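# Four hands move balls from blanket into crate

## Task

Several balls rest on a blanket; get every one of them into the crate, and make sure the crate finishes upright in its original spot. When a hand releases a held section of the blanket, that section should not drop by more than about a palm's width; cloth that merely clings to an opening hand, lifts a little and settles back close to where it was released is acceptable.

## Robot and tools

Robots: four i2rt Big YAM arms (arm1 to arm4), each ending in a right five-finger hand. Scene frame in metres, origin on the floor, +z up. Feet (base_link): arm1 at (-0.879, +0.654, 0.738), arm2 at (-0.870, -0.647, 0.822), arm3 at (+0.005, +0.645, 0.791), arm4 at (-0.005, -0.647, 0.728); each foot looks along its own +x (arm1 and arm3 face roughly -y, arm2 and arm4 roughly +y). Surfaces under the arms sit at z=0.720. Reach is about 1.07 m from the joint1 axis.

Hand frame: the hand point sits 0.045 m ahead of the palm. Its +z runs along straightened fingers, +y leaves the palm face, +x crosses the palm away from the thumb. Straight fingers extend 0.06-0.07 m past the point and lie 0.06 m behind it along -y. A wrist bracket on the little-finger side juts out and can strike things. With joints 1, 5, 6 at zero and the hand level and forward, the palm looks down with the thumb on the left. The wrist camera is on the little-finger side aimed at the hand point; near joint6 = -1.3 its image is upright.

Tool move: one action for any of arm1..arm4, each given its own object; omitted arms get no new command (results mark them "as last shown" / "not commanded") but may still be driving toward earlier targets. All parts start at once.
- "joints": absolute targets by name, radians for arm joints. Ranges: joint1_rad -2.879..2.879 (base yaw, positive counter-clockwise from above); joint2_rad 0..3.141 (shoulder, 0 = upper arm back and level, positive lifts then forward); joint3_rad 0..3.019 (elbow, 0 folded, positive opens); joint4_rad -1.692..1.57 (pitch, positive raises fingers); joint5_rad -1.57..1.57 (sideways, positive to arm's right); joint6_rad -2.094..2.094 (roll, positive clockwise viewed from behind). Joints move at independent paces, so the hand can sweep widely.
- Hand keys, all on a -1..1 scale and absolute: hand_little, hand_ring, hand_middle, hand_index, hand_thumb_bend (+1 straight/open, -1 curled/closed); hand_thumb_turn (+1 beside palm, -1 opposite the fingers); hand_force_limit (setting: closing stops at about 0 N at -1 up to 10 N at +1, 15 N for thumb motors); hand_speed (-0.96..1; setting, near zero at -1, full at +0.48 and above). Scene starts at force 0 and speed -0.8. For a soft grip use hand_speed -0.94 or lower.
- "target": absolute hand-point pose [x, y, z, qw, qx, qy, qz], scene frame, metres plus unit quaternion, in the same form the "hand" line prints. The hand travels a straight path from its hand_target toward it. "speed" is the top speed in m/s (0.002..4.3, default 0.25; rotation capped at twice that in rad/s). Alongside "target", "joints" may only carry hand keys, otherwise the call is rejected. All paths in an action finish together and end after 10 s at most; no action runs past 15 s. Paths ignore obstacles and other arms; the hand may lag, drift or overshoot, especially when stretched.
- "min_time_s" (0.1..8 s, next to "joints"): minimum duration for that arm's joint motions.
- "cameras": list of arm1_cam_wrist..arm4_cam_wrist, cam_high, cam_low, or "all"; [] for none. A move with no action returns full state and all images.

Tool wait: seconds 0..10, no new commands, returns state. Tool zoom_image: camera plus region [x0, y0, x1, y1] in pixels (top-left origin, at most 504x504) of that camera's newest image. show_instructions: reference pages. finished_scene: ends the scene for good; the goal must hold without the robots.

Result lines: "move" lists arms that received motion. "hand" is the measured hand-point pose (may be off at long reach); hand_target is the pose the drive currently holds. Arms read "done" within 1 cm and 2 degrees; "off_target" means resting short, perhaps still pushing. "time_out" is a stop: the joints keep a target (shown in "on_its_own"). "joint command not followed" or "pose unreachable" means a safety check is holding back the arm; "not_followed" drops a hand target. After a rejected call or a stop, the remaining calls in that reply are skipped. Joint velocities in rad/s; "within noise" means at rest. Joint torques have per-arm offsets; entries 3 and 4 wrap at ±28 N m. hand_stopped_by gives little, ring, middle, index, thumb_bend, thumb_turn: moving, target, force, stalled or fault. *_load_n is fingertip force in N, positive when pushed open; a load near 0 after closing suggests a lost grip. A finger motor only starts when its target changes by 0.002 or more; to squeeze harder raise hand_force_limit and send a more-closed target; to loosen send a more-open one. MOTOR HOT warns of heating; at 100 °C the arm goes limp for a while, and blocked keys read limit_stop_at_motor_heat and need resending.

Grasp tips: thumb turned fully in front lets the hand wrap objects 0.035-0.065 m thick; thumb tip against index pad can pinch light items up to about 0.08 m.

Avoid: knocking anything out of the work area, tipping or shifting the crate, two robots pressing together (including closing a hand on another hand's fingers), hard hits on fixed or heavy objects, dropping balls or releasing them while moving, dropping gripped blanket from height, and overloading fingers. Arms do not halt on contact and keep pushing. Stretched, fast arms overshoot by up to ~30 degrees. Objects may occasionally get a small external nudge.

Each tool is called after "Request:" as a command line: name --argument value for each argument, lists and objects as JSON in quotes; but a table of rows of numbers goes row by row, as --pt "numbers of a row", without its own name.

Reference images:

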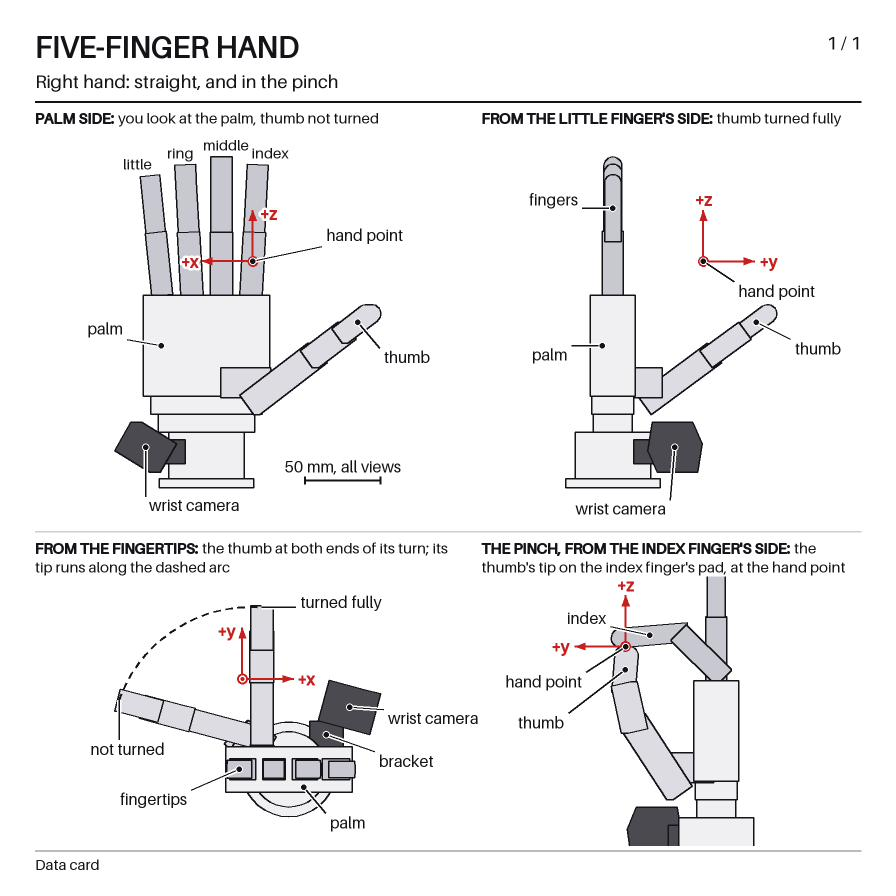

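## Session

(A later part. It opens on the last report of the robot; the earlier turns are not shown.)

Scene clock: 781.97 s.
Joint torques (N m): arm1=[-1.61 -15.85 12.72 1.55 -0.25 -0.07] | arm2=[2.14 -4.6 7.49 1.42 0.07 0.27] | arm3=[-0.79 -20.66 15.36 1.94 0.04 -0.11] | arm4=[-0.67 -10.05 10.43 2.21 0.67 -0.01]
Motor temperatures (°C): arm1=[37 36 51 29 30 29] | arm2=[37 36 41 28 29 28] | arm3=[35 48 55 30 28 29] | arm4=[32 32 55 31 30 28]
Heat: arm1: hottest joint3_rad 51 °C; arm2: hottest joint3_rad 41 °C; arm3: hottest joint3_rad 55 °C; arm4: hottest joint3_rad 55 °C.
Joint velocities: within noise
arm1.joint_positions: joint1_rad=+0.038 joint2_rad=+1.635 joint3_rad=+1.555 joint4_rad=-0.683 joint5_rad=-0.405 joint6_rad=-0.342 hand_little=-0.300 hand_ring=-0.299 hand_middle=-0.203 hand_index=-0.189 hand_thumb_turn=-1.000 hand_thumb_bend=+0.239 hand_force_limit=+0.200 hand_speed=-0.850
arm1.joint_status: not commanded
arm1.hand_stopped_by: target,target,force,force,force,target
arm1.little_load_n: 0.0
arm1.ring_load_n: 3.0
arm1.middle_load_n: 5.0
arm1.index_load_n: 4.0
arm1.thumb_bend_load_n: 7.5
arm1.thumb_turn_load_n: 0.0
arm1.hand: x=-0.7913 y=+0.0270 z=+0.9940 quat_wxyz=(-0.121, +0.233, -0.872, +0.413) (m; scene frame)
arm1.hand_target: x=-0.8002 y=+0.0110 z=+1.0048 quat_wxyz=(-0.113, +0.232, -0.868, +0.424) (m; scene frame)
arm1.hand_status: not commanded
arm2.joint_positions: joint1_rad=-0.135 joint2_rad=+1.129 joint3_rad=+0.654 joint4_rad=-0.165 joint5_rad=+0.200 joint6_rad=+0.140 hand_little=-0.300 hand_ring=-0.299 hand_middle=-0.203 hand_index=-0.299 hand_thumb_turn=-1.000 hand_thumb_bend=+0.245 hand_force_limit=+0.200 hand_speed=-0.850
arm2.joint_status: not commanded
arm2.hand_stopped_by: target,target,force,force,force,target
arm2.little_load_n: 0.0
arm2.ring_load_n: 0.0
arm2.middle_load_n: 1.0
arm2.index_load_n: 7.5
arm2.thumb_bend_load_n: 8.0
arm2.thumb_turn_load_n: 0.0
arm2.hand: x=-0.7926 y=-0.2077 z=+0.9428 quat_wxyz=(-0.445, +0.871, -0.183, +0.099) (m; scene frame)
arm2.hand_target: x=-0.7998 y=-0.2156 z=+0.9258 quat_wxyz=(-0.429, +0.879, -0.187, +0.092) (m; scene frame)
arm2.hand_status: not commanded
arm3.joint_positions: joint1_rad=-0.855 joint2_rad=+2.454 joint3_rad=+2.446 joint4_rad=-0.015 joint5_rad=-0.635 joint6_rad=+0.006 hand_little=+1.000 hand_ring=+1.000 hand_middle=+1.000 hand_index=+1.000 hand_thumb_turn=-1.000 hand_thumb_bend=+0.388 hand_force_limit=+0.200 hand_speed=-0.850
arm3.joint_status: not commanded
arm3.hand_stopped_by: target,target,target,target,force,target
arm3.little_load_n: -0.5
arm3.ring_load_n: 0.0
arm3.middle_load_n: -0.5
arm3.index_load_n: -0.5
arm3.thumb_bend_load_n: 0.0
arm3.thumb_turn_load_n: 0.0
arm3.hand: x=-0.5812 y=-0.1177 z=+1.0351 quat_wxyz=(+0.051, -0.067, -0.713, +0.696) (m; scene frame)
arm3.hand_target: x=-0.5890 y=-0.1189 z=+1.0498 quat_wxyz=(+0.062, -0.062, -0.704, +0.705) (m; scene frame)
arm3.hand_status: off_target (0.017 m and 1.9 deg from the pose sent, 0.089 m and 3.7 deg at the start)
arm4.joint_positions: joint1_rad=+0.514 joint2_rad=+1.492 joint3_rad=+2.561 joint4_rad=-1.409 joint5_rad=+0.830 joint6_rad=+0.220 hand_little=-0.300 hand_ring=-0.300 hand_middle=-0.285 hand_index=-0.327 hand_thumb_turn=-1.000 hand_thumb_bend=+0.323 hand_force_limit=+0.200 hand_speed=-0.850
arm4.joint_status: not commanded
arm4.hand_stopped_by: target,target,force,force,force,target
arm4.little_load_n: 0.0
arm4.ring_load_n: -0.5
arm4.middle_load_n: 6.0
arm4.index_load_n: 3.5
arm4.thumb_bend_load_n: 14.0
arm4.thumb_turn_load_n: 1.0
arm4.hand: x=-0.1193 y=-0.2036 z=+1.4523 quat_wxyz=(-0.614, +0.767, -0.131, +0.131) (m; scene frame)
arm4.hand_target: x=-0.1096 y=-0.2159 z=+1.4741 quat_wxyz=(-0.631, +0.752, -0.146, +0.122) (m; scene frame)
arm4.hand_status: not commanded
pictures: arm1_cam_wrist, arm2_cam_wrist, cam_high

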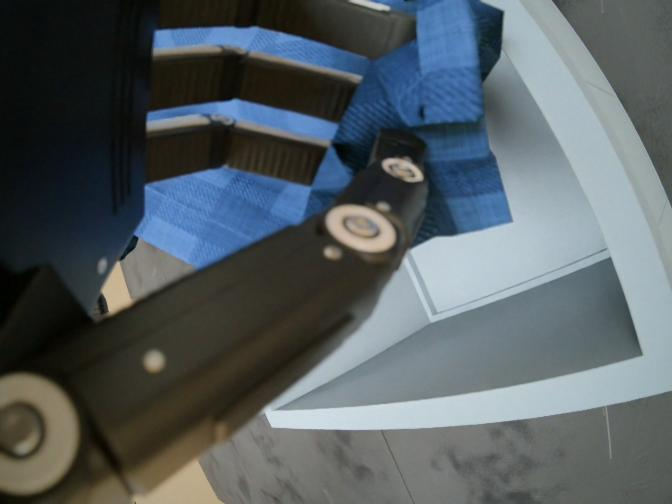

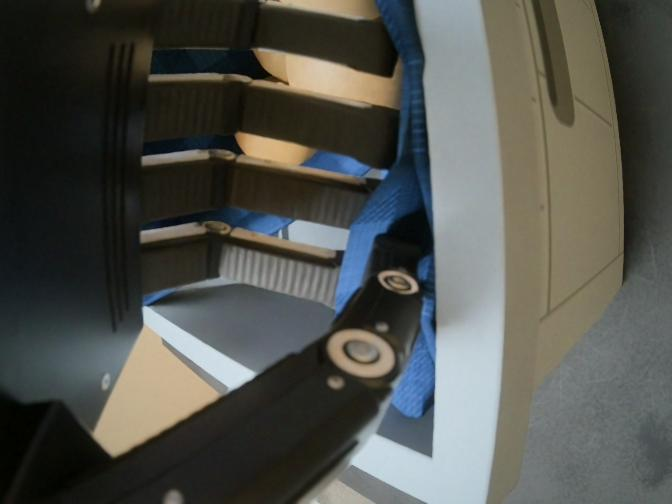

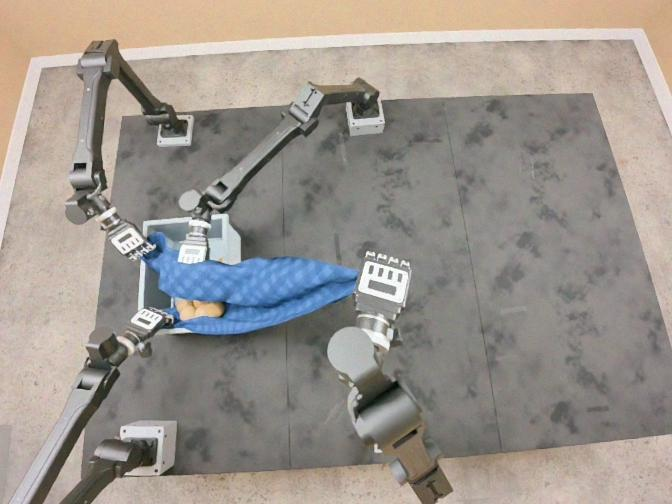

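Request:
move --arm1 '{"target": [-0.795, -0.045, 0.99, 0.1134, -0.2326, 0.8682, -0.4234], "speed": 0.06}' --arm4 '{"target": [-0.10, -0.22, 1.50, 0.6309, -0.7520, 0.1461, -0.1226], "speed": 0.06}' --cameras '["cam_high","arm1_cam_wrist"]'

Request:
zoom_image --camera "cam_high" --region '[120, 200, 250, 340]'

Scene clock: 795.20 s.
Joint torques (N m): arm1=[-0.91 -18.14 12.52 1.47 -0.11 0.01] | arm2=[2.2 -4.6 7.5 1.4 0.02 0.27] | arm3=[-0.67 -20.72 15.02 1.94 0.1 -0.12] | arm4=[-2.02 -10.75 9.09 2.3 0.8 -0.17]
Motor temperatures (°C): arm1=[37 36 52 29 30 29] | arm2=[37 36 40 28 29 28] | arm3=[35 51 56 30 28 29] | arm4=[32 32 55 31 30 28]
Heat: arm1: hottest joint3_rad 52 °C; arm2: hottest joint3_rad 40 °C; arm3: hottest joint3_rad 56 °C; arm4: hottest joint3_rad 55 °C.
move: arm1 off_target; arm4 off_target
Joint velocities: within noise
arm1.joint_positions: joint1_rad=+0.038 joint2_rad=+1.786 joint3_rad=+1.721 joint4_rad=-0.688 joint5_rad=-0.403 joint6_rad=-0.342 hand_little=-0.300 hand_ring=-0.299 hand_middle=-0.203 hand_index=-0.189 hand_thumb_turn=-1.000 hand_thumb_bend=+0.239 hand_force_limit=+0.200 hand_speed=-0.850
arm1.joint_status: not commanded
arm1.hand_stopped_by: target,target,force,force,force,target
arm1.little_load_n: 0.0
arm1.ring_load_n: 0.0
arm1.middle_load_n: 7.5
arm1.index_load_n: 3.5
arm1.thumb_bend_load_n: 6.5
arm1.thumb_turn_load_n: 0.0
arm1.hand: x=-0.7911 y=-0.0306 z=+0.9832 quat_wxyz=(-0.119, +0.234, -0.870, +0.417)
arm1.hand_target: x=-0.7951 y=-0.0443 z=+0.9899 quat_wxyz=(-0.113, +0.232, -0.868, +0.424)
arm1.hand_status: off_target (0.016 m and 0.9 deg from the pose sent, 0.072 m and 1.5 deg at the start)
arm2, arm3: as last shown
arm2.joint_positions: joint1_rad=-0.135 joint2_rad=+1.129 joint3_rad=+0.654 joint4_rad=-0.165 joint5_rad=+0.202 joint6_rad=+0.140 hand_little=-0.300 hand_ring=-0.299 hand_middle=-0.202 hand_index=-0.299 hand_thumb_turn=-1.000 hand_thumb_bend=+0.245 hand_force_limit=+0.200 hand_speed=-0.850
arm2.hand: x=-0.7923 y=-0.2077 z=+0.9428 quat_wxyz=(-0.445, +0.871, -0.183, +0.100)
arm3.joint_positions: joint1_rad=-0.855 joint2_rad=+2.454 joint3_rad=+2.450 joint4_rad=-0.015 joint5_rad=-0.636 joint6_rad=+0.006 hand_little=+1.000 hand_ring=+1.000 hand_middle=+1.000 hand_index=+1.000 hand_thumb_turn=-1.000 hand_thumb_bend=+0.388 hand_force_limit=+0.200 hand_speed=-0.850
arm3.little_load_n: -1.0
arm3.middle_load_n: 0.0
arm3.hand: x=-0.5812 y=-0.1179 z=+1.0378 quat_wxyz=(+0.052, -0.066, -0.712, +0.697)
arm3.hand_target: x=-0.5890 y=-0.1189 z=+1.0497 quat_wxyz=(+0.062, -0.062, -0.704, +0.705)
arm4.joint_positions: joint1_rad=+0.514 joint2_rad=+1.633 joint3_rad=+2.880 joint4_rad=-1.546 joint5_rad=+0.807 joint6_rad=+0.211 hand_little=-0.300 hand_ring=-0.300 hand_middle=-0.285 hand_index=-0.327 hand_thumb_turn=-1.000 hand_thumb_bend=+0.323 hand_force_limit=+0.200 hand_speed=-0.850
arm4.joint_status: not commanded
arm4.hand_stopped_by: target,target,force,force,force,target
arm4.little_load_n: 0.0
arm4.ring_load_n: 0.0
arm4.middle_load_n: 5.5
arm4.index_load_n: 3.5
arm4.thumb_bend_load_n: 14.0
arm4.thumb_turn_load_n: 1.0
arm4.hand: x=-0.1216 y=-0.2074 z=+1.4782 quat_wxyz=(-0.626, +0.760, -0.129, +0.115)
arm4.hand_target: x=-0.1004 y=-0.2213 z=+1.4981 quat_wxyz=(-0.642, +0.743, -0.144, +0.120)
arm4.hand_status: off_target (0.033 m and 2.4 deg from the pose sent, 0.054 m and 3.2 deg at the start; a joint's target at an end of its range on 21 of 49 steps)
pictures: arm1_cam_wrist, cam_high

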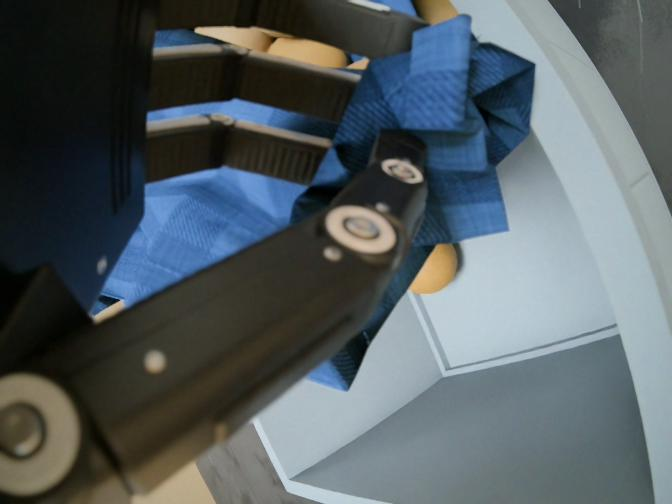

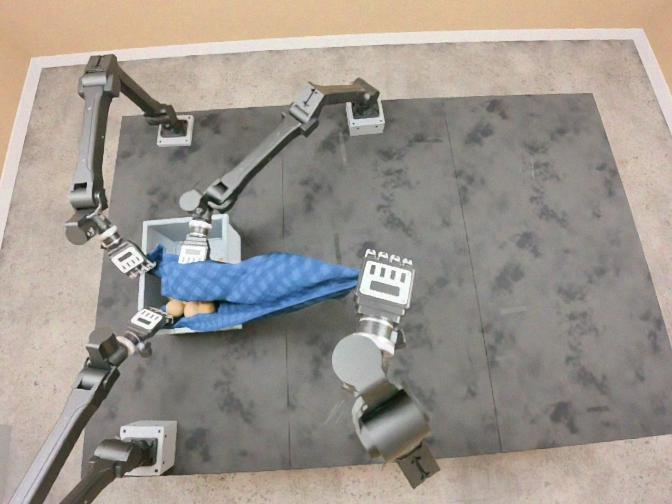

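Scaled by 3.600 from the camera's image (finer frame: 960x720).

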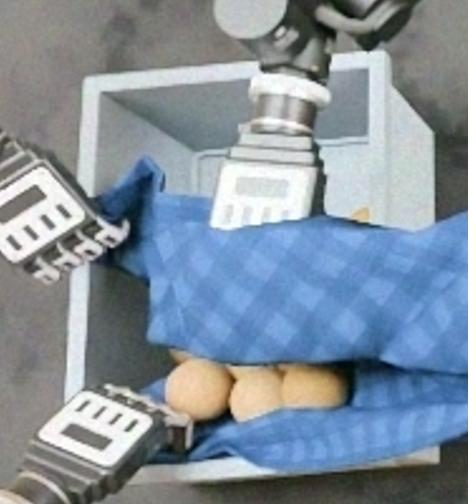

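Request:
move --arm3 '{"target": [-0.56, -0.08, 1.14, -0.1228, 0.1228, 0.6964, -0.6964], "speed": 0.08}' --cameras '["cam_high","arm1_cam_wrist"]'

Request:
zoom_image --camera "cam_high" --region '[120, 200, 250, 340]'

Scene clock: 808.97 s.
Joint torques (N m): arm1=[-0.97 -18.32 12.27 1.47 -0.17 0.01] | arm2=[2.14 -4.66 7.5 1.4 0.01 0.27] | arm3=[0.21 -22.71 11.79 2.4 -0.1 -0.12] | arm4=[-1.67 -10.64 8.17 2.3 0.62 -0.14]
Motor temperatures (°C): arm1=[37 37 57 29 30 29] | arm2=[37 36 40 28 29 28] | arm3=[35 52 57 30 28 29] | arm4=[32 32 55 31 30 28]
Heat: arm1: hottest joint3_rad 57 °C; arm2: hottest joint3_rad 40 °C; arm3: hottest joint3_rad 57 °C; arm4: hottest joint3_rad 55 °C.
move: arm3 off_target
Joint velocities: within noise
arm1, arm2, arm4: as last shown
arm1.joint_positions: joint1_rad=+0.038 joint2_rad=+1.786 joint3_rad=+1.725 joint4_rad=-0.688 joint5_rad=-0.401 joint6_rad=-0.342 hand_little=-0.300 hand_ring=-0.299 hand_middle=-0.203 hand_index=-0.189 hand_thumb_turn=-1.000 hand_thumb_bend=+0.239 hand_force_limit=+0.200 hand_speed=-0.850
arm1.ring_load_n: 1.0
arm1.index_load_n: 3.0
arm1.thumb_bend_load_n: 7.0
arm1.hand: x=-0.7915 y=-0.0316 z=+0.9851 quat_wxyz=(-0.117, +0.233, -0.870, +0.419)
arm1.hand_target: x=-0.7952 y=-0.0443 z=+0.9899 quat_wxyz=(-0.113, +0.232, -0.868, +0.424)
arm2.thumb_turn_load_n: 0.5
arm3.joint_positions: joint1_rad=-0.843 joint2_rad=+2.203 joint3_rad=+2.169 joint4_rad=-0.015 joint5_rad=-0.434 joint6_rad=+0.006 hand_little=+1.000 hand_ring=+1.000 hand_middle=+1.000 hand_index=+1.000 hand_thumb_turn=-1.000 hand_thumb_bend=+0.388 hand_force_limit=+0.200 hand_speed=-0.850
arm3.joint_status: not commanded
arm3.hand_stopped_by: target,target,target,target,force,target
arm3.little_load_n: -1.0
arm3.ring_load_n: 0.0
arm3.middle_load_n: -0.5
arm3.index_load_n: -0.5
arm3.thumb_bend_load_n: 0.0
arm3.thumb_turn_load_n: 0.0
arm3.hand: x=-0.5692 y=-0.0797 z=+1.0963 quat_wxyz=(+0.113, -0.138, -0.712, +0.679)
arm3.hand_target: x=-0.5596 y=-0.0796 z=+1.1395 quat_wxyz=(+0.123, -0.123, -0.696, +0.696)
arm3.hand_status: off_target (0.045 m and 3.3 deg from the pose sent, 0.111 m and 10.6 deg at the start)
arm4.joint_positions: joint1_rad=+0.508 joint2_rad=+1.633 joint3_rad=+2.889 joint4_rad=-1.546 joint5_rad=+0.811 joint6_rad=+0.204 hand_little=-0.300 hand_ring=-0.300 hand_middle=-0.285 hand_index=-0.327 hand_thumb_turn=-1.000 hand_thumb_bend=+0.323 hand_force_limit=+0.200 hand_speed=-0.850
arm4.index_load_n: 4.0
arm4.hand: x=-0.1168 y=-0.2089 z=+1.4811 quat_wxyz=(-0.628, +0.758, -0.131, +0.119)
arm4.hand_target: x=-0.1003 y=-0.2213 z=+1.4981 quat_wxyz=(-0.642, +0.743, -0.144, +0.120)
pictures: arm1_cam_wrist, cam_high

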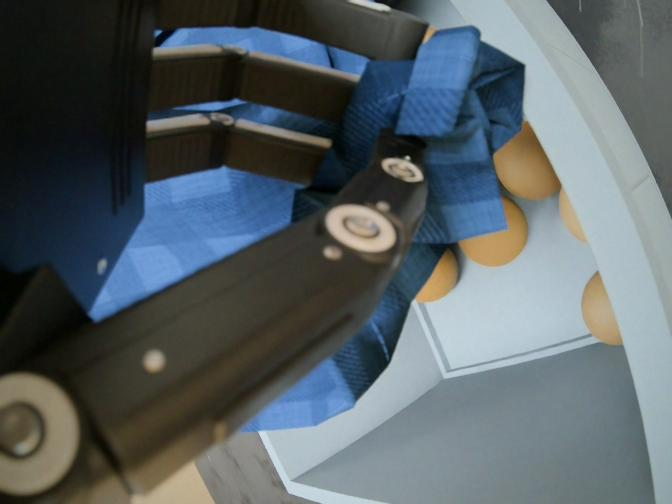

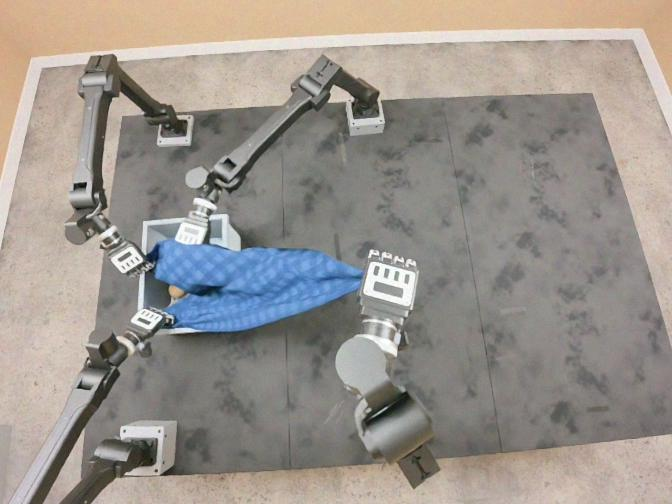

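Scaled by 3.600 from the camera's image (finer frame: 960x720).

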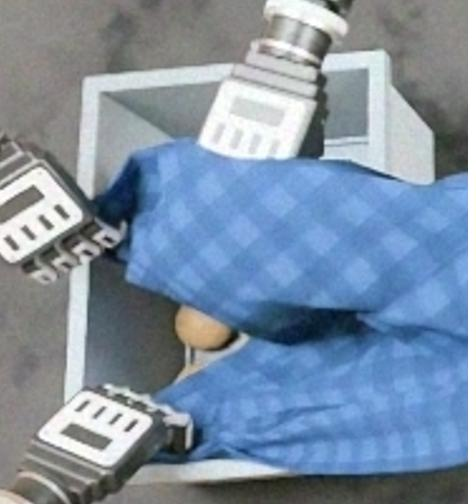

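Request:
move --arm3 '{"target": [-0.54, 0.02, 1.14, -0.1228, 0.1228, 0.6964, -0.6964], "speed": 0.1}' --cameras '["cam_high","arm1_cam_wrist"]'

Request:
zoom_image --camera "cam_high" --region '[120, 200, 250, 340]'

Scene clock: 815.57 s.
Joint torques (N m): arm1=[-0.91 -18.43 12.27 1.59 -0.17 0] | arm2=[2.2 -4.6 7.49 1.42 0.01 0.27] | arm3=[-1.08 -19.43 11.45 3.58 -0.34 -0.12] | arm4=[-1.55 -10.75 8.17 2.3 0.59 -0.13]
Motor temperatures (°C): arm1=[37 37 56 28 30 29] | arm2=[37 36 40 28 29 28] | arm3=[35 51 55 30 27 29] | arm4=[32 32 54 31 30 28]
Heat: arm1: hottest joint3_rad 56 °C; arm2: hottest joint3_rad 40 °C; arm3: hottest joint3_rad 55 °C; arm4: hottest joint3_rad 54 °C.
move: arm3 off_target
Joint velocities: within noise
arm1, arm2, arm4: as last shown
arm1.joint_positions: joint1_rad=+0.038 joint2_rad=+1.786 joint3_rad=+1.725 joint4_rad=-0.692 joint5_rad=-0.401 joint6_rad=-0.342 hand_little=-0.300 hand_ring=-0.299 hand_middle=-0.203 hand_index=-0.189 hand_thumb_turn=-1.000 hand_thumb_bend=+0.239 hand_force_limit=+0.200 hand_speed=-0.850
arm1.ring_load_n: 1.5
arm1.middle_load_n: 6.5
arm1.thumb_bend_load_n: 6.5
arm1.hand: x=-0.7915 y=-0.0310 z=+0.9847 quat_wxyz=(-0.118, +0.233, -0.870, +0.418)
arm1.hand_target: x=-0.7951 y=-0.0443 z=+0.9899 quat_wxyz=(-0.113, +0.232, -0.868, +0.424)
arm2.ring_load_n: 0.5
arm2.index_load_n: 7.0
arm2.thumb_bend_load_n: 8.5
arm3.joint_positions: joint1_rad=-0.916 joint2_rad=+1.941 joint3_rad=+1.755 joint4_rad=+0.111 joint5_rad=-0.513 joint6_rad=+0.006 hand_little=+1.000 hand_ring=+1.000 hand_middle=+1.000 hand_index=+1.000 hand_thumb_turn=-1.000 hand_thumb_bend=+0.388 hand_force_limit=+0.200 hand_speed=-0.850
arm3.joint_status: not commanded
arm3.hand_stopped_by: target,target,target,target,force,target
arm3.little_load_n: -0.5
arm3.ring_load_n: 0.0
arm3.middle_load_n: 0.0
arm3.index_load_n: -1.0
arm3.thumb_bend_load_n: 0.0
arm3.thumb_turn_load_n: 0.0
arm3.hand: x=-0.5397 y=+0.0168 z=+1.0968 quat_wxyz=(+0.104, -0.142, -0.718, +0.673)
arm3.hand_target: x=-0.5390 y=+0.0206 z=+1.1396 quat_wxyz=(+0.123, -0.123, -0.697, +0.696)
arm3.hand_status: off_target (0.043 m and 4.8 deg from the pose sent, 0.113 m and 3.3 deg at the start)
arm4.joint_positions: joint1_rad=+0.507 joint2_rad=+1.633 joint3_rad=+2.889 joint4_rad=-1.546 joint5_rad=+0.813 joint6_rad=+0.203 hand_little=-0.300 hand_ring=-0.300 hand_middle=-0.285 hand_index=-0.327 hand_thumb_turn=-1.000 hand_thumb_bend=+0.323 hand_force_limit=+0.200 hand_speed=-0.850
arm4.hand: x=-0.1160 y=-0.2089 z=+1.4811 quat_wxyz=(-0.628, +0.758, -0.132, +0.120)
arm4.hand_target: x=-0.1003 y=-0.2213 z=+1.4981 quat_wxyz=(-0.642, +0.743, -0.144, +0.121)
pictures: arm1_cam_wrist, cam_high

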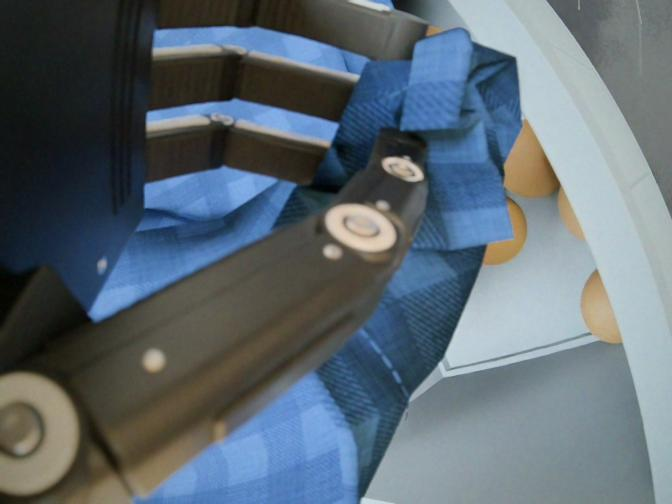

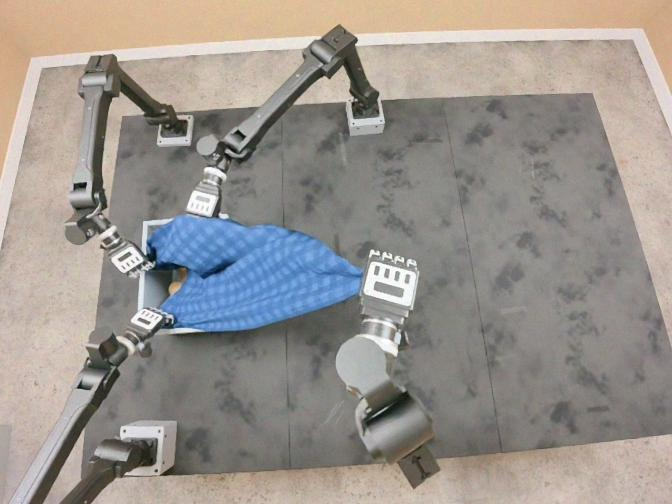

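Scaled by 3.600 from the camera's image (finer frame: 960x720).

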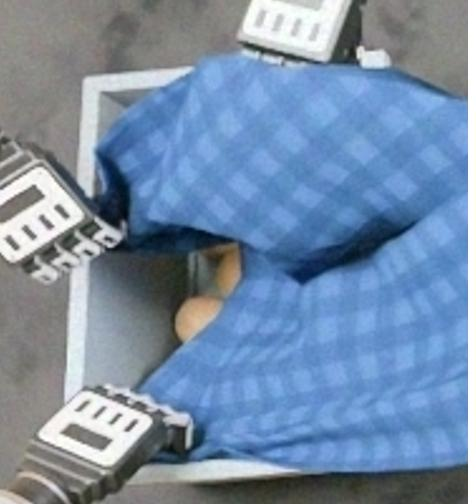

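Request:
move --arm1 '{"target": [-0.79, 0.08, 1.22, 0.1134, -0.2326, 0.8682, -0.4234], "speed": 0.15}' --arm2 '{"target": [-0.79, -0.215, 1.20, 0.4288, -0.8792, 0.1869, -0.0912], "speed": 0.15}' --arm3 '{"target": [-0.42, 0.35, 1.12, -0.1228, 0.1228, 0.6964, -0.6964], "speed": 0.2}' --arm4 '{"target": [-0.06, -0.22, 1.46, 0.6309, -0.7520, 0.1461, -0.1226], "speed": 0.06}' --cameras '["cam_high","cam_low"]'

Request:
zoom_image --camera "cam_high" --region '[120, 190, 270, 350]'

Scene clock: 833.17 s.
Joint torques (N m): arm1=[0.09 -17.26 11.67 1.48 -0.16 0.09] | arm2=[0.5 -4.72 13.91 1.24 0.12 0.03] | arm3=[-0.15 -7.53 9.87 2.58 -0.2 -0.06] | arm4=[-1.26 -9.88 6.26 3.26 0.34 -0.11]
Motor temperatures (°C): arm1=[37 38 55 28 30 29] | arm2=[37 35 41 28 29 28] | arm3=[35 49 51 30 27 29] | arm4=[32 32 52 31 29 28]
Heat: arm1: hottest joint3_rad 55 °C; arm2: hottest joint3_rad 41 °C; arm3: hottest joint3_rad 51 °C; arm4: hottest joint3_rad 52 °C.
move: arm1 off_target; arm2 off_target; arm3 done; arm4 off_target
Joint velocities: within noise
arm1.joint_positions: joint1_rad=+0.038 joint2_rad=+1.617 joint3_rad=+2.082 joint4_rad=-1.248 joint5_rad=-0.391 joint6_rad=-0.339 hand_little=-0.300 hand_ring=-0.299 hand_middle=-0.203 hand_index=-0.189 hand_thumb_turn=-1.000 hand_thumb_bend=+0.239 hand_force_limit=+0.200 hand_speed=-0.850
arm1.joint_status: not commanded
arm1.hand_stopped_by: target,target,force,force,force,target
arm1.little_load_n: 0.0
arm1.ring_load_n: 2.0
arm1.middle_load_n: 6.5
arm1.index_load_n: 3.5
arm1.thumb_bend_load_n: 7.5
arm1.thumb_turn_load_n: 0.0
arm1.hand: x=-0.7950 y=+0.0779 z=+1.1943 quat_wxyz=(-0.117, +0.229, -0.878, +0.404)
arm1.hand_target: x=-0.7901 y=+0.0810 z=+1.2196 quat_wxyz=(-0.114, +0.233, -0.868, +0.424)
arm1.hand_status: off_target (0.026 m and 2.5 deg from the pose sent, 0.260 m and 0.9 deg at the start)
arm2.joint_positions: joint1_rad=-0.151 joint2_rad=+1.044 joint3_rad=+1.262 joint4_rad=-0.926 joint5_rad=+0.171 joint6_rad=+0.140 hand_little=-0.300 hand_ring=-0.299 hand_middle=-0.202 hand_index=-0.299 hand_thumb_turn=-1.000 hand_thumb_bend=+0.245 hand_force_limit=+0.200 hand_speed=-0.850
arm2.joint_status: not commanded
arm2.hand_stopped_by: target,target,force,force,force,target
arm2.little_load_n: 0.0
arm2.ring_load_n: 0.5
arm2.middle_load_n: 1.0
arm2.index_load_n: 7.0
arm2.thumb_bend_load_n: 8.0
arm2.thumb_turn_load_n: 0.5
arm2.hand: x=-0.7948 y=-0.2201 z=+1.1784 quat_wxyz=(-0.415, +0.886, -0.183, +0.090)
arm2.hand_target: x=-0.7902 y=-0.2157 z=+1.1997 quat_wxyz=(-0.429, +0.879, -0.187, +0.091)
arm2.hand_status: off_target (0.023 m and 1.8 deg from the pose sent, 0.257 m and 2.4 deg at the start)
arm3.joint_positions: joint1_rad=-1.374 joint2_rad=+1.242 joint3_rad=+0.919 joint4_rad=+0.317 joint5_rad=-0.967 joint6_rad=+0.005 hand_little=+1.000 hand_ring=+1.000 hand_middle=+1.000 hand_index=+1.000 hand_thumb_turn=-1.000 hand_thumb_bend=+0.388 hand_force_limit=+0.200 hand_speed=-0.850
arm3.joint_status: not commanded
arm3.hand_stopped_by: target,target,target,target,force,target
arm3.little_load_n: 0.0
arm3.ring_load_n: 0.0
arm3.middle_load_n: 0.0
arm3.index_load_n: 0.0
arm3.thumb_bend_load_n: 0.0
arm3.thumb_turn_load_n: 0.0
arm3.hand: x=-0.4212 y=+0.3513 z=+1.1166 quat_wxyz=(+0.120, -0.129, -0.699, +0.693)
arm3.hand_target: x=-0.4199 y=+0.3500 z=+1.1200 quat_wxyz=(+0.123, -0.123, -0.696, +0.696)
arm3.hand_status: done (0.004 m and 0.9 deg from the pose sent, 0.355 m and 4.8 deg at the start)
arm4.joint_positions: joint1_rad=+0.368 joint2_rad=+1.360 joint3_rad=+2.366 joint4_rad=-1.295 joint5_rad=+0.689 joint6_rad=+0.178 hand_little=-0.300 hand_ring=-0.300 hand_middle=-0.285 hand_index=-0.327 hand_thumb_turn=-1.000 hand_thumb_bend=+0.323 hand_force_limit=+0.200 hand_speed=-0.850
arm4.joint_status: not commanded
arm4.hand_stopped_by: target,target,force,force,force,target
arm4.little_load_n: 0.0
arm4.ring_load_n: 0.0
arm4.middle_load_n: 6.0
arm4.index_load_n: 4.5
arm4.thumb_bend_load_n: 14.5
arm4.thumb_turn_load_n: 0.5
arm4.hand: x=-0.0696 y=-0.2113 z=+1.4475 quat_wxyz=(-0.618, +0.764, -0.140, +0.122)
arm4.hand_target: x=-0.0602 y=-0.2202 z=+1.4597 quat_wxyz=(-0.631, +0.752, -0.146, +0.123)
arm4.hand_status: off_target (0.018 m and 2.1 deg from the pose sent, 0.061 m and 1.8 deg at the start)

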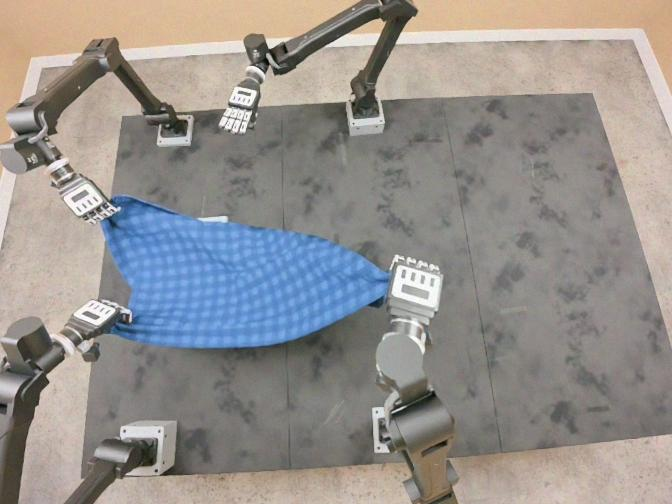

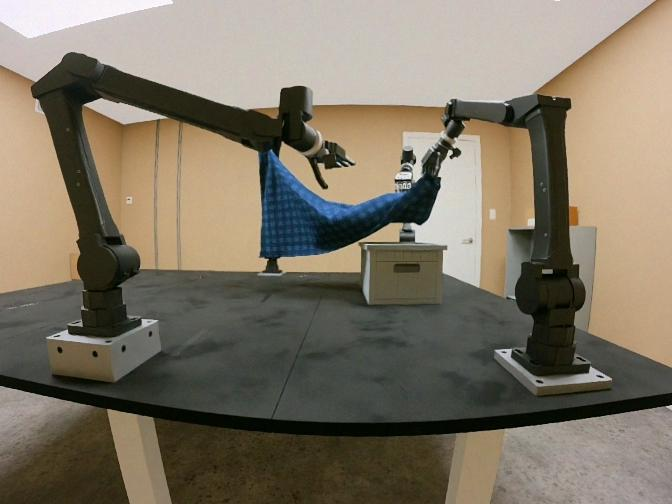

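Scaled by 3.150 from the camera's image (finer frame: 960x720).

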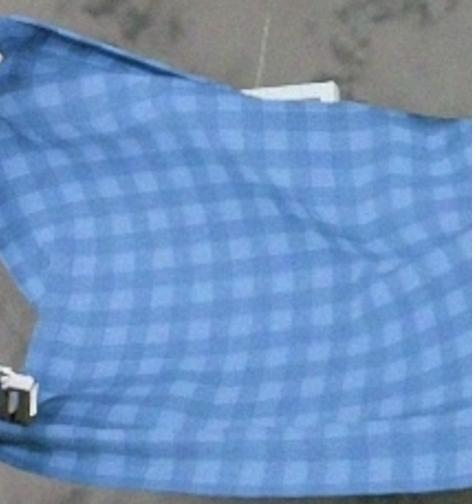

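Request:
move --arm1 '{"target": [-0.40, 0.12, 1.20, 0.1134, -0.2326, 0.8682, -0.4234], "speed": 0.2}' --arm2 '{"target": [-0.40, -0.25, 1.18, 0.4288, -0.8792, 0.1869, -0.0912], "speed": 0.2}' --arm3 '{"target": [0.05, 0.42, 1.20, -0.0616, 0.0616, 0.7044, -0.7044], "speed": 0.35}' --arm4 '{"target": [0.30, -0.26, 1.30, 0.6309, -0.7520, 0.1461, -0.1226], "speed": 0.2}' --cameras '["cam_high","cam_low"]'

Request:
zoom_image --camera "cam_high" --region '[120, 190, 270, 350]'

Scene clock: 847.37 s.
Joint torques (N m): arm1=[-0.91 -20.78 11.7 1.54 0.03 0.12] | arm2=[1.2 -12.81 14.68 1.06 -0.21 -0.12] | arm3=[-0.5 4.37 9.78 2.25 0.01 -0.2] | arm4=[-0.56 -9.11 9.78 3.32 0.02 -0.1]
Motor temperatures (°C): arm1=[37 38 55 28 30 29] | arm2=[37 36 46 28 29 28] | arm3=[35 47 49 30 27 29] | arm4=[32 32 50 31 29 28]
Heat: arm1: hottest joint3_rad 55 °C; arm2: hottest joint3_rad 46 °C; arm3: hottest joint3_rad 49 °C; arm4: hottest joint3_rad 50 °C.
move: arm1 off_target; arm2 off_target; arm3 done; arm4 done
Joint velocities: within noise
arm1.joint_positions: joint1_rad=+0.756 joint2_rad=+1.948 joint3_rad=+2.503 joint4_rad=-1.268 joint5_rad=+0.157 joint6_rad=+0.114 hand_little=-0.300 hand_ring=-0.299 hand_middle=-0.203 hand_index=-0.189 hand_thumb_turn=-1.000 hand_thumb_bend=+0.239 hand_force_limit=+0.200 hand_speed=-0.850
arm1.joint_status: not commanded
arm1.hand_stopped_by: target,target,force,force,force,target
arm1.little_load_n: 0.5
arm1.ring_load_n: 2.0
arm1.middle_load_n: 6.0
arm1.index_load_n: 4.5
arm1.thumb_bend_load_n: 7.5
arm1.thumb_turn_load_n: 0.0
arm1.hand: x=-0.4004 y=+0.1230 z=+1.1819 quat_wxyz=(-0.106, +0.241, -0.873, +0.411)
arm1.hand_target: x=-0.4004 y=+0.1206 z=+1.1997 quat_wxyz=(-0.114, +0.233, -0.868, +0.424)
arm1.hand_status: off_target (0.018 m and 2.0 deg from the pose sent, 0.397 m and 2.5 deg at the start)
arm2.joint_positions: joint1_rad=-0.978 joint2_rad=+1.602 joint3_rad=+1.721 joint4_rad=-0.925 joint5_rad=-0.463 joint6_rad=-0.382 hand_little=-0.300 hand_ring=-0.299 hand_middle=-0.202 hand_index=-0.299 hand_thumb_turn=-1.000 hand_thumb_bend=+0.245 hand_force_limit=+0.200 hand_speed=-0.850
arm2.joint_status: not commanded
arm2.hand_stopped_by: target,target,force,force,force,target
arm2.little_load_n: 0.0
arm2.ring_load_n: 1.0
arm2.middle_load_n: 1.5
arm2.index_load_n: 7.0
arm2.thumb_bend_load_n: 8.0
arm2.thumb_turn_load_n: 0.5
arm2.hand: x=-0.4082 y=-0.2527 z=+1.1527 quat_wxyz=(-0.415, +0.885, -0.200, +0.073)
arm2.hand_target: x=-0.4010 y=-0.2507 z=+1.1798 quat_wxyz=(-0.429, +0.879, -0.187, +0.092)
arm2.hand_status: off_target (0.029 m and 3.1 deg from the pose sent, 0.396 m and 1.8 deg at the start)
arm3.joint_positions: joint1_rad=+1.060 joint2_rad=+0.167 joint3_rad=+0.727 joint4_rad=-0.564 joint5_rad=+1.282 joint6_rad=-0.016 hand_little=+1.000 hand_ring=+1.000 hand_middle=+1.000 hand_index=+1.000 hand_thumb_turn=-1.000 hand_thumb_bend=+0.388 hand_force_limit=+0.200 hand_speed=-0.850
arm3.joint_status: not commanded
arm3.hand_stopped_by: target,target,target,target,force,target
arm3.little_load_n: 0.0
arm3.ring_load_n: -0.5
arm3.middle_load_n: 0.0
arm3.index_load_n: 0.0
arm3.thumb_bend_load_n: 0.0
arm3.thumb_turn_load_n: 0.0
arm3.hand: x=+0.0520 y=+0.4200 z=+1.1918 quat_wxyz=(+0.066, -0.053, -0.708, +0.701)
arm3.hand_target: x=+0.0500 y=+0.4202 z=+1.1999 quat_wxyz=(+0.062, -0.062, -0.705, +0.704)
arm3.hand_status: done (0.008 m and 1.2 deg from the pose sent, 0.483 m and 10.4 deg at the start)
arm4.joint_positions: joint1_rad=-0.864 joint2_rad=+1.167 joint3_rad=+1.627 joint4_rad=-0.704 joint5_rad=-0.508 joint6_rad=-0.089 hand_little=-0.300 hand_ring=-0.300 hand_middle=-0.285 hand_index=-0.327 hand_thumb_turn=-1.000 hand_thumb_bend=+0.323 hand_force_limit=+0.200 hand_speed=-0.850
arm4.joint_status: not commanded
arm4.hand_stopped_by: target,target,force,force,force,target
arm4.little_load_n: 0.0
arm4.ring_load_n: 0.0
arm4.middle_load_n: 5.5
arm4.index_load_n: 4.5
arm4.thumb_bend_load_n: 14.0
arm4.thumb_turn_load_n: 0.5
arm4.hand: x=+0.2974 y=-0.2586 z=+1.2939 quat_wxyz=(-0.624, +0.758, -0.155, +0.110)
arm4.hand_target: x=+0.3000 y=-0.2601 z=+1.3000 quat_wxyz=(-0.631, +0.752, -0.146, +0.123)
arm4.hand_status: done (0.007 m and 2.0 deg from the pose sent, 0.401 m and 2.1 deg at the start)

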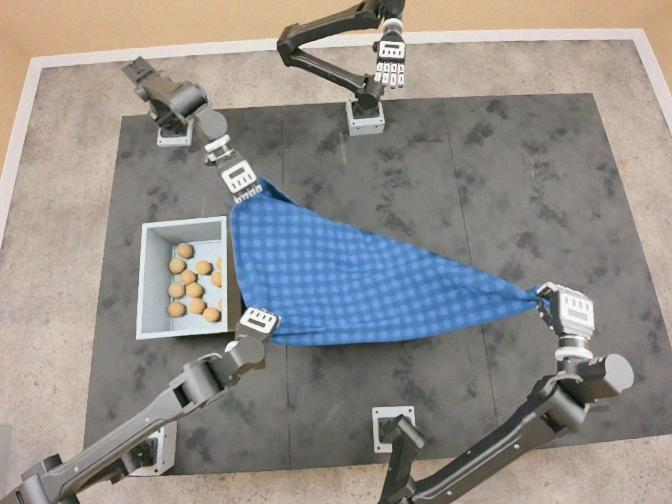

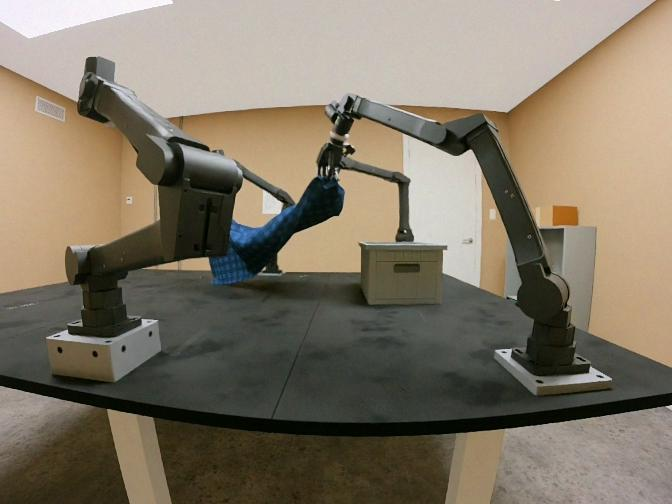

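Scaled by 3.150 from the camera's image (finer frame: 960x720).

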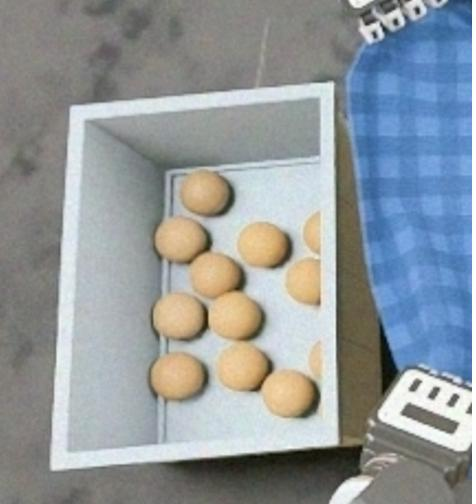

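Request:
zoom_image --camera "cam_high" --region '[130, 205, 180, 245]'

Request:
zoom_image --camera "cam_high" --region '[125, 310, 175, 350]'

Request:
zoom_image --camera "cam_high" --region '[205, 205, 255, 245]'

Request:
zoom_image --camera "cam_high" --region '[205, 310, 255, 350]'

Scaled by 10.080 from the camera's image (finer frame: 960x720).

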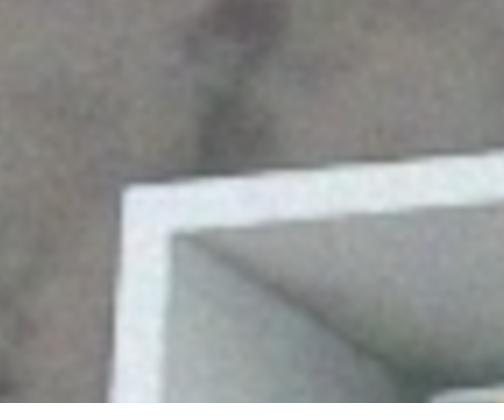

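Scaled by 10.080 from the camera's image (finer frame: 960x720).

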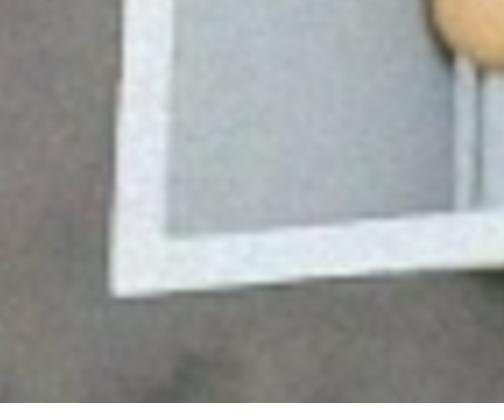

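Scaled by 10.080 from the camera's image (finer frame: 960x720).

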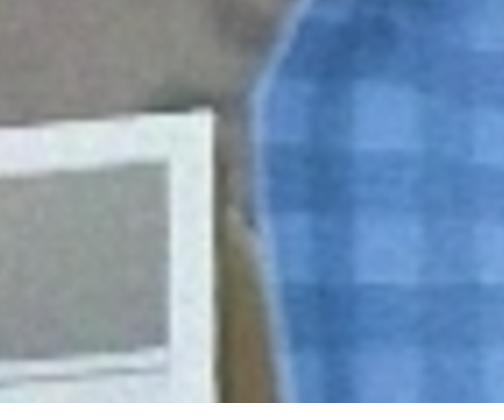

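Scaled by 10.080 from the camera's image (finer frame: 960x720).

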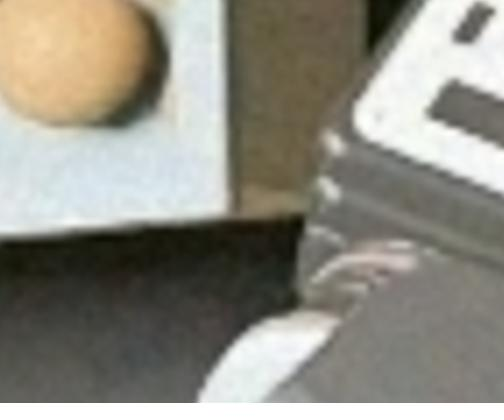

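Request:
move --arm1 '{"target": [-0.37, 0.15, 0.785, 0.1134, -0.2326, 0.8682, -0.4234], "speed": 0.2}' --arm2 '{"target": [-0.36, -0.28, 0.79, 0.4288, -0.8792, 0.1869, -0.0912], "speed": 0.2}' --arm4 '{"target": [0.38, -0.28, 0.785, 0.6309, -0.7520, 0.1461, -0.1226], "speed": 0.22}' --cameras '["cam_high","cam_low"]'

Scene clock: 900.40 s.
Joint torques (N m): arm1=[0.26 -20.25 7.83 2.44 0.05 0.13] | arm2=[0.21 -14.56 7.16 2.11 -0.15 -0.16] | arm3=[-0.56 4.37 9.78 2.29 0 -0.17] | arm4=[-0.97 -12.04 5.35 2.86 -0.07 -0.12]
Motor temperatures (°C): arm1=[36 39 55 28 30 29] | arm2=[36 39 54 28 29 28] | arm3=[35 42 45 30 27 28] | arm4=[32 31 51 31 28 28]
Heat: arm1: hottest joint3_rad 55 °C; arm2: hottest joint3_rad 54 °C; arm3: hottest joint3_rad 45 °C; arm4: hottest joint3_rad 51 °C.
move: arm1 off_target; arm2 done; arm4 done
Joint velocities: within noise
arm1.joint_positions: joint1_rad=+0.810 joint2_rad=+1.916 joint3_rad=+1.366 joint4_rad=-0.133 joint5_rad=+0.211 joint6_rad=+0.159 hand_little=-0.300 hand_ring=-0.299 hand_middle=-0.203 hand_index=-0.189 hand_thumb_turn=-1.000 hand_thumb_bend=+0.239 hand_force_limit=+0.200 hand_speed=-0.850
arm1.joint_status: not commanded
arm1.hand_stopped_by: target,target,force,force,force,target
arm1.little_load_n: 0.0
arm1.ring_load_n: 2.0
arm1.middle_load_n: 6.5
arm1.index_load_n: 3.0
arm1.thumb_bend_load_n: 7.0
arm1.thumb_turn_load_n: 0.0
arm1.hand: x=-0.3765 y=+0.1430 z=+0.7938 quat_wxyz=(-0.111, +0.230, -0.867, +0.427)
arm1.hand_target: x=-0.3701 y=+0.1501 z=+0.7852 quat_wxyz=(-0.113, +0.233, -0.868, +0.423)
arm1.hand_status: off_target (0.013 m and 0.6 deg from the pose sent, 0.399 m and 2.0 deg at the start)
arm2.joint_positions: joint1_rad=-1.050 joint2_rad=+1.957 joint3_rad=+1.181 joint4_rad=-0.027 joint5_rad=-0.524 joint6_rad=-0.446 hand_little=-0.300 hand_ring=-0.299 hand_middle=-0.202 hand_index=-0.299 hand_thumb_turn=-1.000 hand_thumb_bend=+0.245 hand_force_limit=+0.200 hand_speed=-0.850
arm2.joint_status: not commanded
arm2.hand_stopped_by: target,target,force,force,force,target
arm2.little_load_n: 0.0
arm2.ring_load_n: 0.0
arm2.middle_load_n: 1.0
arm2.index_load_n: 6.0
arm2.thumb_bend_load_n: 8.5
arm2.thumb_turn_load_n: 1.0
arm2.hand: x=-0.3671 y=-0.2734 z=+0.7920 quat_wxyz=(-0.427, +0.880, -0.190, +0.081)
arm2.hand_target: x=-0.3600 y=-0.2800 z=+0.7902 quat_wxyz=(-0.429, +0.879, -0.187, +0.091)
arm2.hand_status: done (0.010 m and 1.3 deg from the pose sent, 0.367 m and 3.1 deg at the start)
arm3: as last shown
arm3.joint_positions: joint1_rad=+1.060 joint2_rad=+0.167 joint3_rad=+0.727 joint4_rad=-0.564 joint5_rad=+1.282 joint6_rad=-0.017 hand_little=+1.000 hand_ring=+1.000 hand_middle=+1.000 hand_index=+1.000 hand_thumb_turn=-1.000 hand_thumb_bend=+0.388 hand_force_limit=+0.200 hand_speed=-0.850
arm3.ring_load_n: 0.0
arm3.hand_target: x=+0.0500 y=+0.4202 z=+1.1998 quat_wxyz=(+0.062, -0.062, -0.705, +0.704)
arm4.joint_positions: joint1_rad=-1.029 joint2_rad=+1.698 joint3_rad=+0.648 joint4_rad=+0.809 joint5_rad=-0.671 joint6_rad=-0.134 hand_little=-0.300 hand_ring=-0.300 hand_middle=-0.285 hand_index=-0.327 hand_thumb_turn=-1.000 hand_thumb_bend=+0.323 hand_force_limit=+0.200 hand_speed=-0.850
arm4.joint_status: not commanded
arm4.hand_stopped_by: target,target,force,force,force,target
arm4.little_load_n: 0.0
arm4.ring_load_n: 0.0
arm4.middle_load_n: 5.5
arm4.index_load_n: 5.0
arm4.thumb_bend_load_n: 14.0
arm4.thumb_turn_load_n: 0.0
arm4.hand: x=+0.3792 y=-0.2747 z=+0.7899 quat_wxyz=(-0.633, +0.751, -0.148, +0.116)
arm4.hand_target: x=+0.3799 y=-0.2799 z=+0.7850 quat_wxyz=(-0.631, +0.752, -0.146, +0.123)
arm4.hand_status: done (0.007 m and 0.8 deg from the pose sent, 0.516 m and 2.0 deg at the start)

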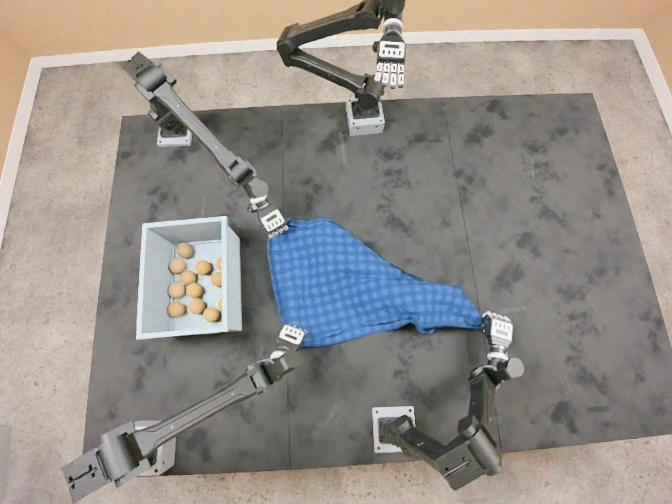

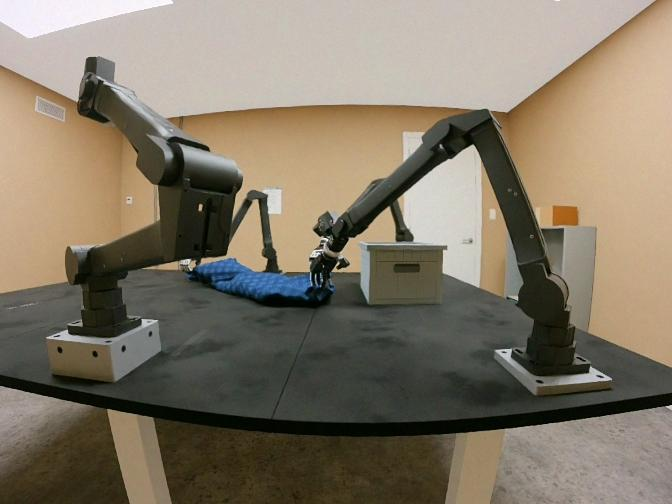

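Request:
move --arm1 '{"joints": {"hand_speed": -0.6, "hand_thumb_bend": 0.8, "hand_index": 0.6, "hand_middle": 0.6, "hand_ring": 0.6, "hand_little": 0.6}}' --arm2 '{"joints": {"hand_speed": -0.6, "hand_thumb_bend": 0.8, "hand_index": 0.6, "hand_middle": 0.6, "hand_ring": 0.6, "hand_little": 0.6}}' --arm4 '{"joints": {"hand_speed": -0.6, "hand_thumb_bend": 0.8, "hand_index": 0.6, "hand_middle": 0.6, "hand_ring": 0.6, "hand_little": 0.6}}' --cameras '["cam_high"]'

Request:
zoom_image --camera "cam_high" --region '[125, 200, 305, 360]'

Scene clock: 909.97 s.
Joint torques (N m): arm1=[0.26 -20.19 7.79 2.44 0.05 0.12] | arm2=[0.5 -14.56 7.16 2.06 -0.16 -0.11] | arm3=[-0.56 4.31 9.8 2.3 0.01 -0.17] | arm4=[-0.79 -11.99 5.37 2.84 -0.07 -0.1]
Motor temperatures (°C): arm1=[36 39 54 28 30 29] | arm2=[36 39 52 28 29 28] | arm3=[35 41 44 30 27 28] | arm4=[32 31 50 31 28 28]
Heat: arm1: hottest joint3_rad 54 °C; arm2: hottest joint3_rad 52 °C; arm3: hottest joint3_rad 44 °C; arm4: hottest joint3_rad 50 °C.
move: arm1 done; arm2 done; arm4 done
Joint velocities: within noise
arm1.joint_positions: joint1_rad=+0.810 joint2_rad=+1.916 joint3_rad=+1.366 joint4_rad=-0.133 joint5_rad=+0.211 joint6_rad=+0.160 hand_little=+0.600 hand_ring=+0.600 hand_middle=+0.600 hand_index=+0.600 hand_thumb_turn=-1.000 hand_thumb_bend=+0.800 hand_force_limit=+0.200 hand_speed=-0.600
arm1.joint_status: all done
arm1.hand_stopped_by: target,target,target,target,target,target
arm1.little_load_n: 0.0
arm1.ring_load_n: 0.0
arm1.middle_load_n: 0.0
arm1.index_load_n: 0.0
arm1.thumb_bend_load_n: 0.0
arm1.thumb_turn_load_n: 0.0
arm1.hand: x=-0.3765 y=+0.1430 z=+0.7938 quat_wxyz=(-0.111, +0.230, -0.868, +0.427)
arm1.hand_target: x=-0.3702 y=+0.1501 z=+0.7852 quat_wxyz=(-0.113, +0.233, -0.868, +0.423)
arm1.hand_status: not commanded
arm2.joint_positions: joint1_rad=-1.053 joint2_rad=+1.957 joint3_rad=+1.181 joint4_rad=-0.025 joint5_rad=-0.524 joint6_rad=-0.450 hand_little=+0.600 hand_ring=+0.600 hand_middle=+0.600 hand_index=+0.600 hand_thumb_turn=-1.000 hand_thumb_bend=+0.800 hand_force_limit=+0.200 hand_speed=-0.600
arm2.joint_status: all done
arm2.hand_stopped_by: target,target,target,target,target,target
arm2.little_load_n: 0.0
arm2.ring_load_n: 0.0
arm2.middle_load_n: 0.0
arm2.index_load_n: 0.0
arm2.thumb_bend_load_n: 0.0
arm2.thumb_turn_load_n: 0.0
arm2.hand: x=-0.3654 y=-0.2750 z=+0.7921 quat_wxyz=(-0.428, +0.880, -0.189, +0.083)
arm2.hand_target: x=-0.3600 y=-0.2801 z=+0.7902 quat_wxyz=(-0.429, +0.879, -0.187, +0.091)
arm2.hand_status: not commanded
arm3: as last shown
arm3.little_load_n: 0.5
arm3.middle_load_n: -0.5
arm4.joint_positions: joint1_rad=-1.031 joint2_rad=+1.698 joint3_rad=+0.648 joint4_rad=+0.810 joint5_rad=-0.671 joint6_rad=-0.137 hand_little=+0.600 hand_ring=+0.600 hand_middle=+0.600 hand_index=+0.600 hand_thumb_turn=-1.000 hand_thumb_bend=+0.800 hand_force_limit=+0.200 hand_speed=-0.600
arm4.joint_status: all done
arm4.hand_stopped_by: target,target,target,target,target,target
arm4.little_load_n: 0.0
arm4.ring_load_n: 0.0
arm4.middle_load_n: 0.0
arm4.index_load_n: 0.0
arm4.thumb_bend_load_n: 0.0
arm4.thumb_turn_load_n: 0.0
arm4.hand: x=+0.3799 y=-0.2752 z=+0.7898 quat_wxyz=(-0.632, +0.751, -0.148, +0.118)
arm4.hand_target: x=+0.3799 y=-0.2799 z=+0.7850 quat_wxyz=(-0.631, +0.752, -0.146, +0.122)
arm4.hand_status: not commanded

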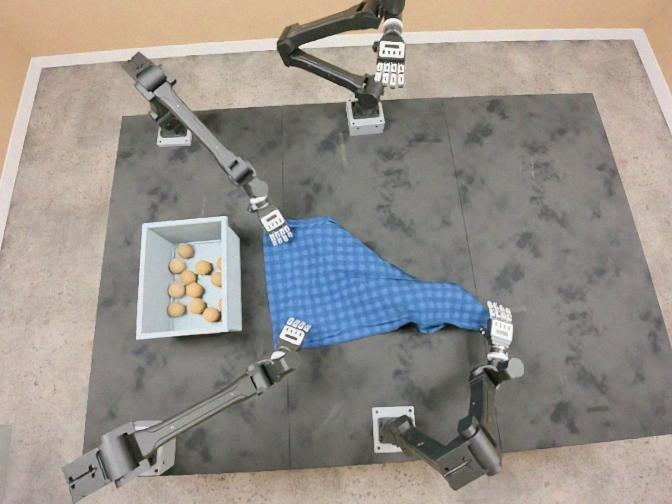

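Scaled by 2.800 from the camera's image (finer frame: 960x720).

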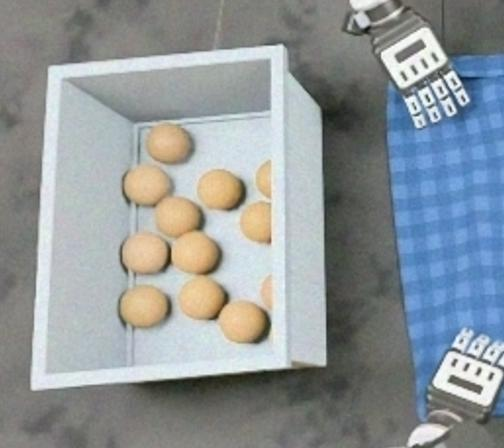

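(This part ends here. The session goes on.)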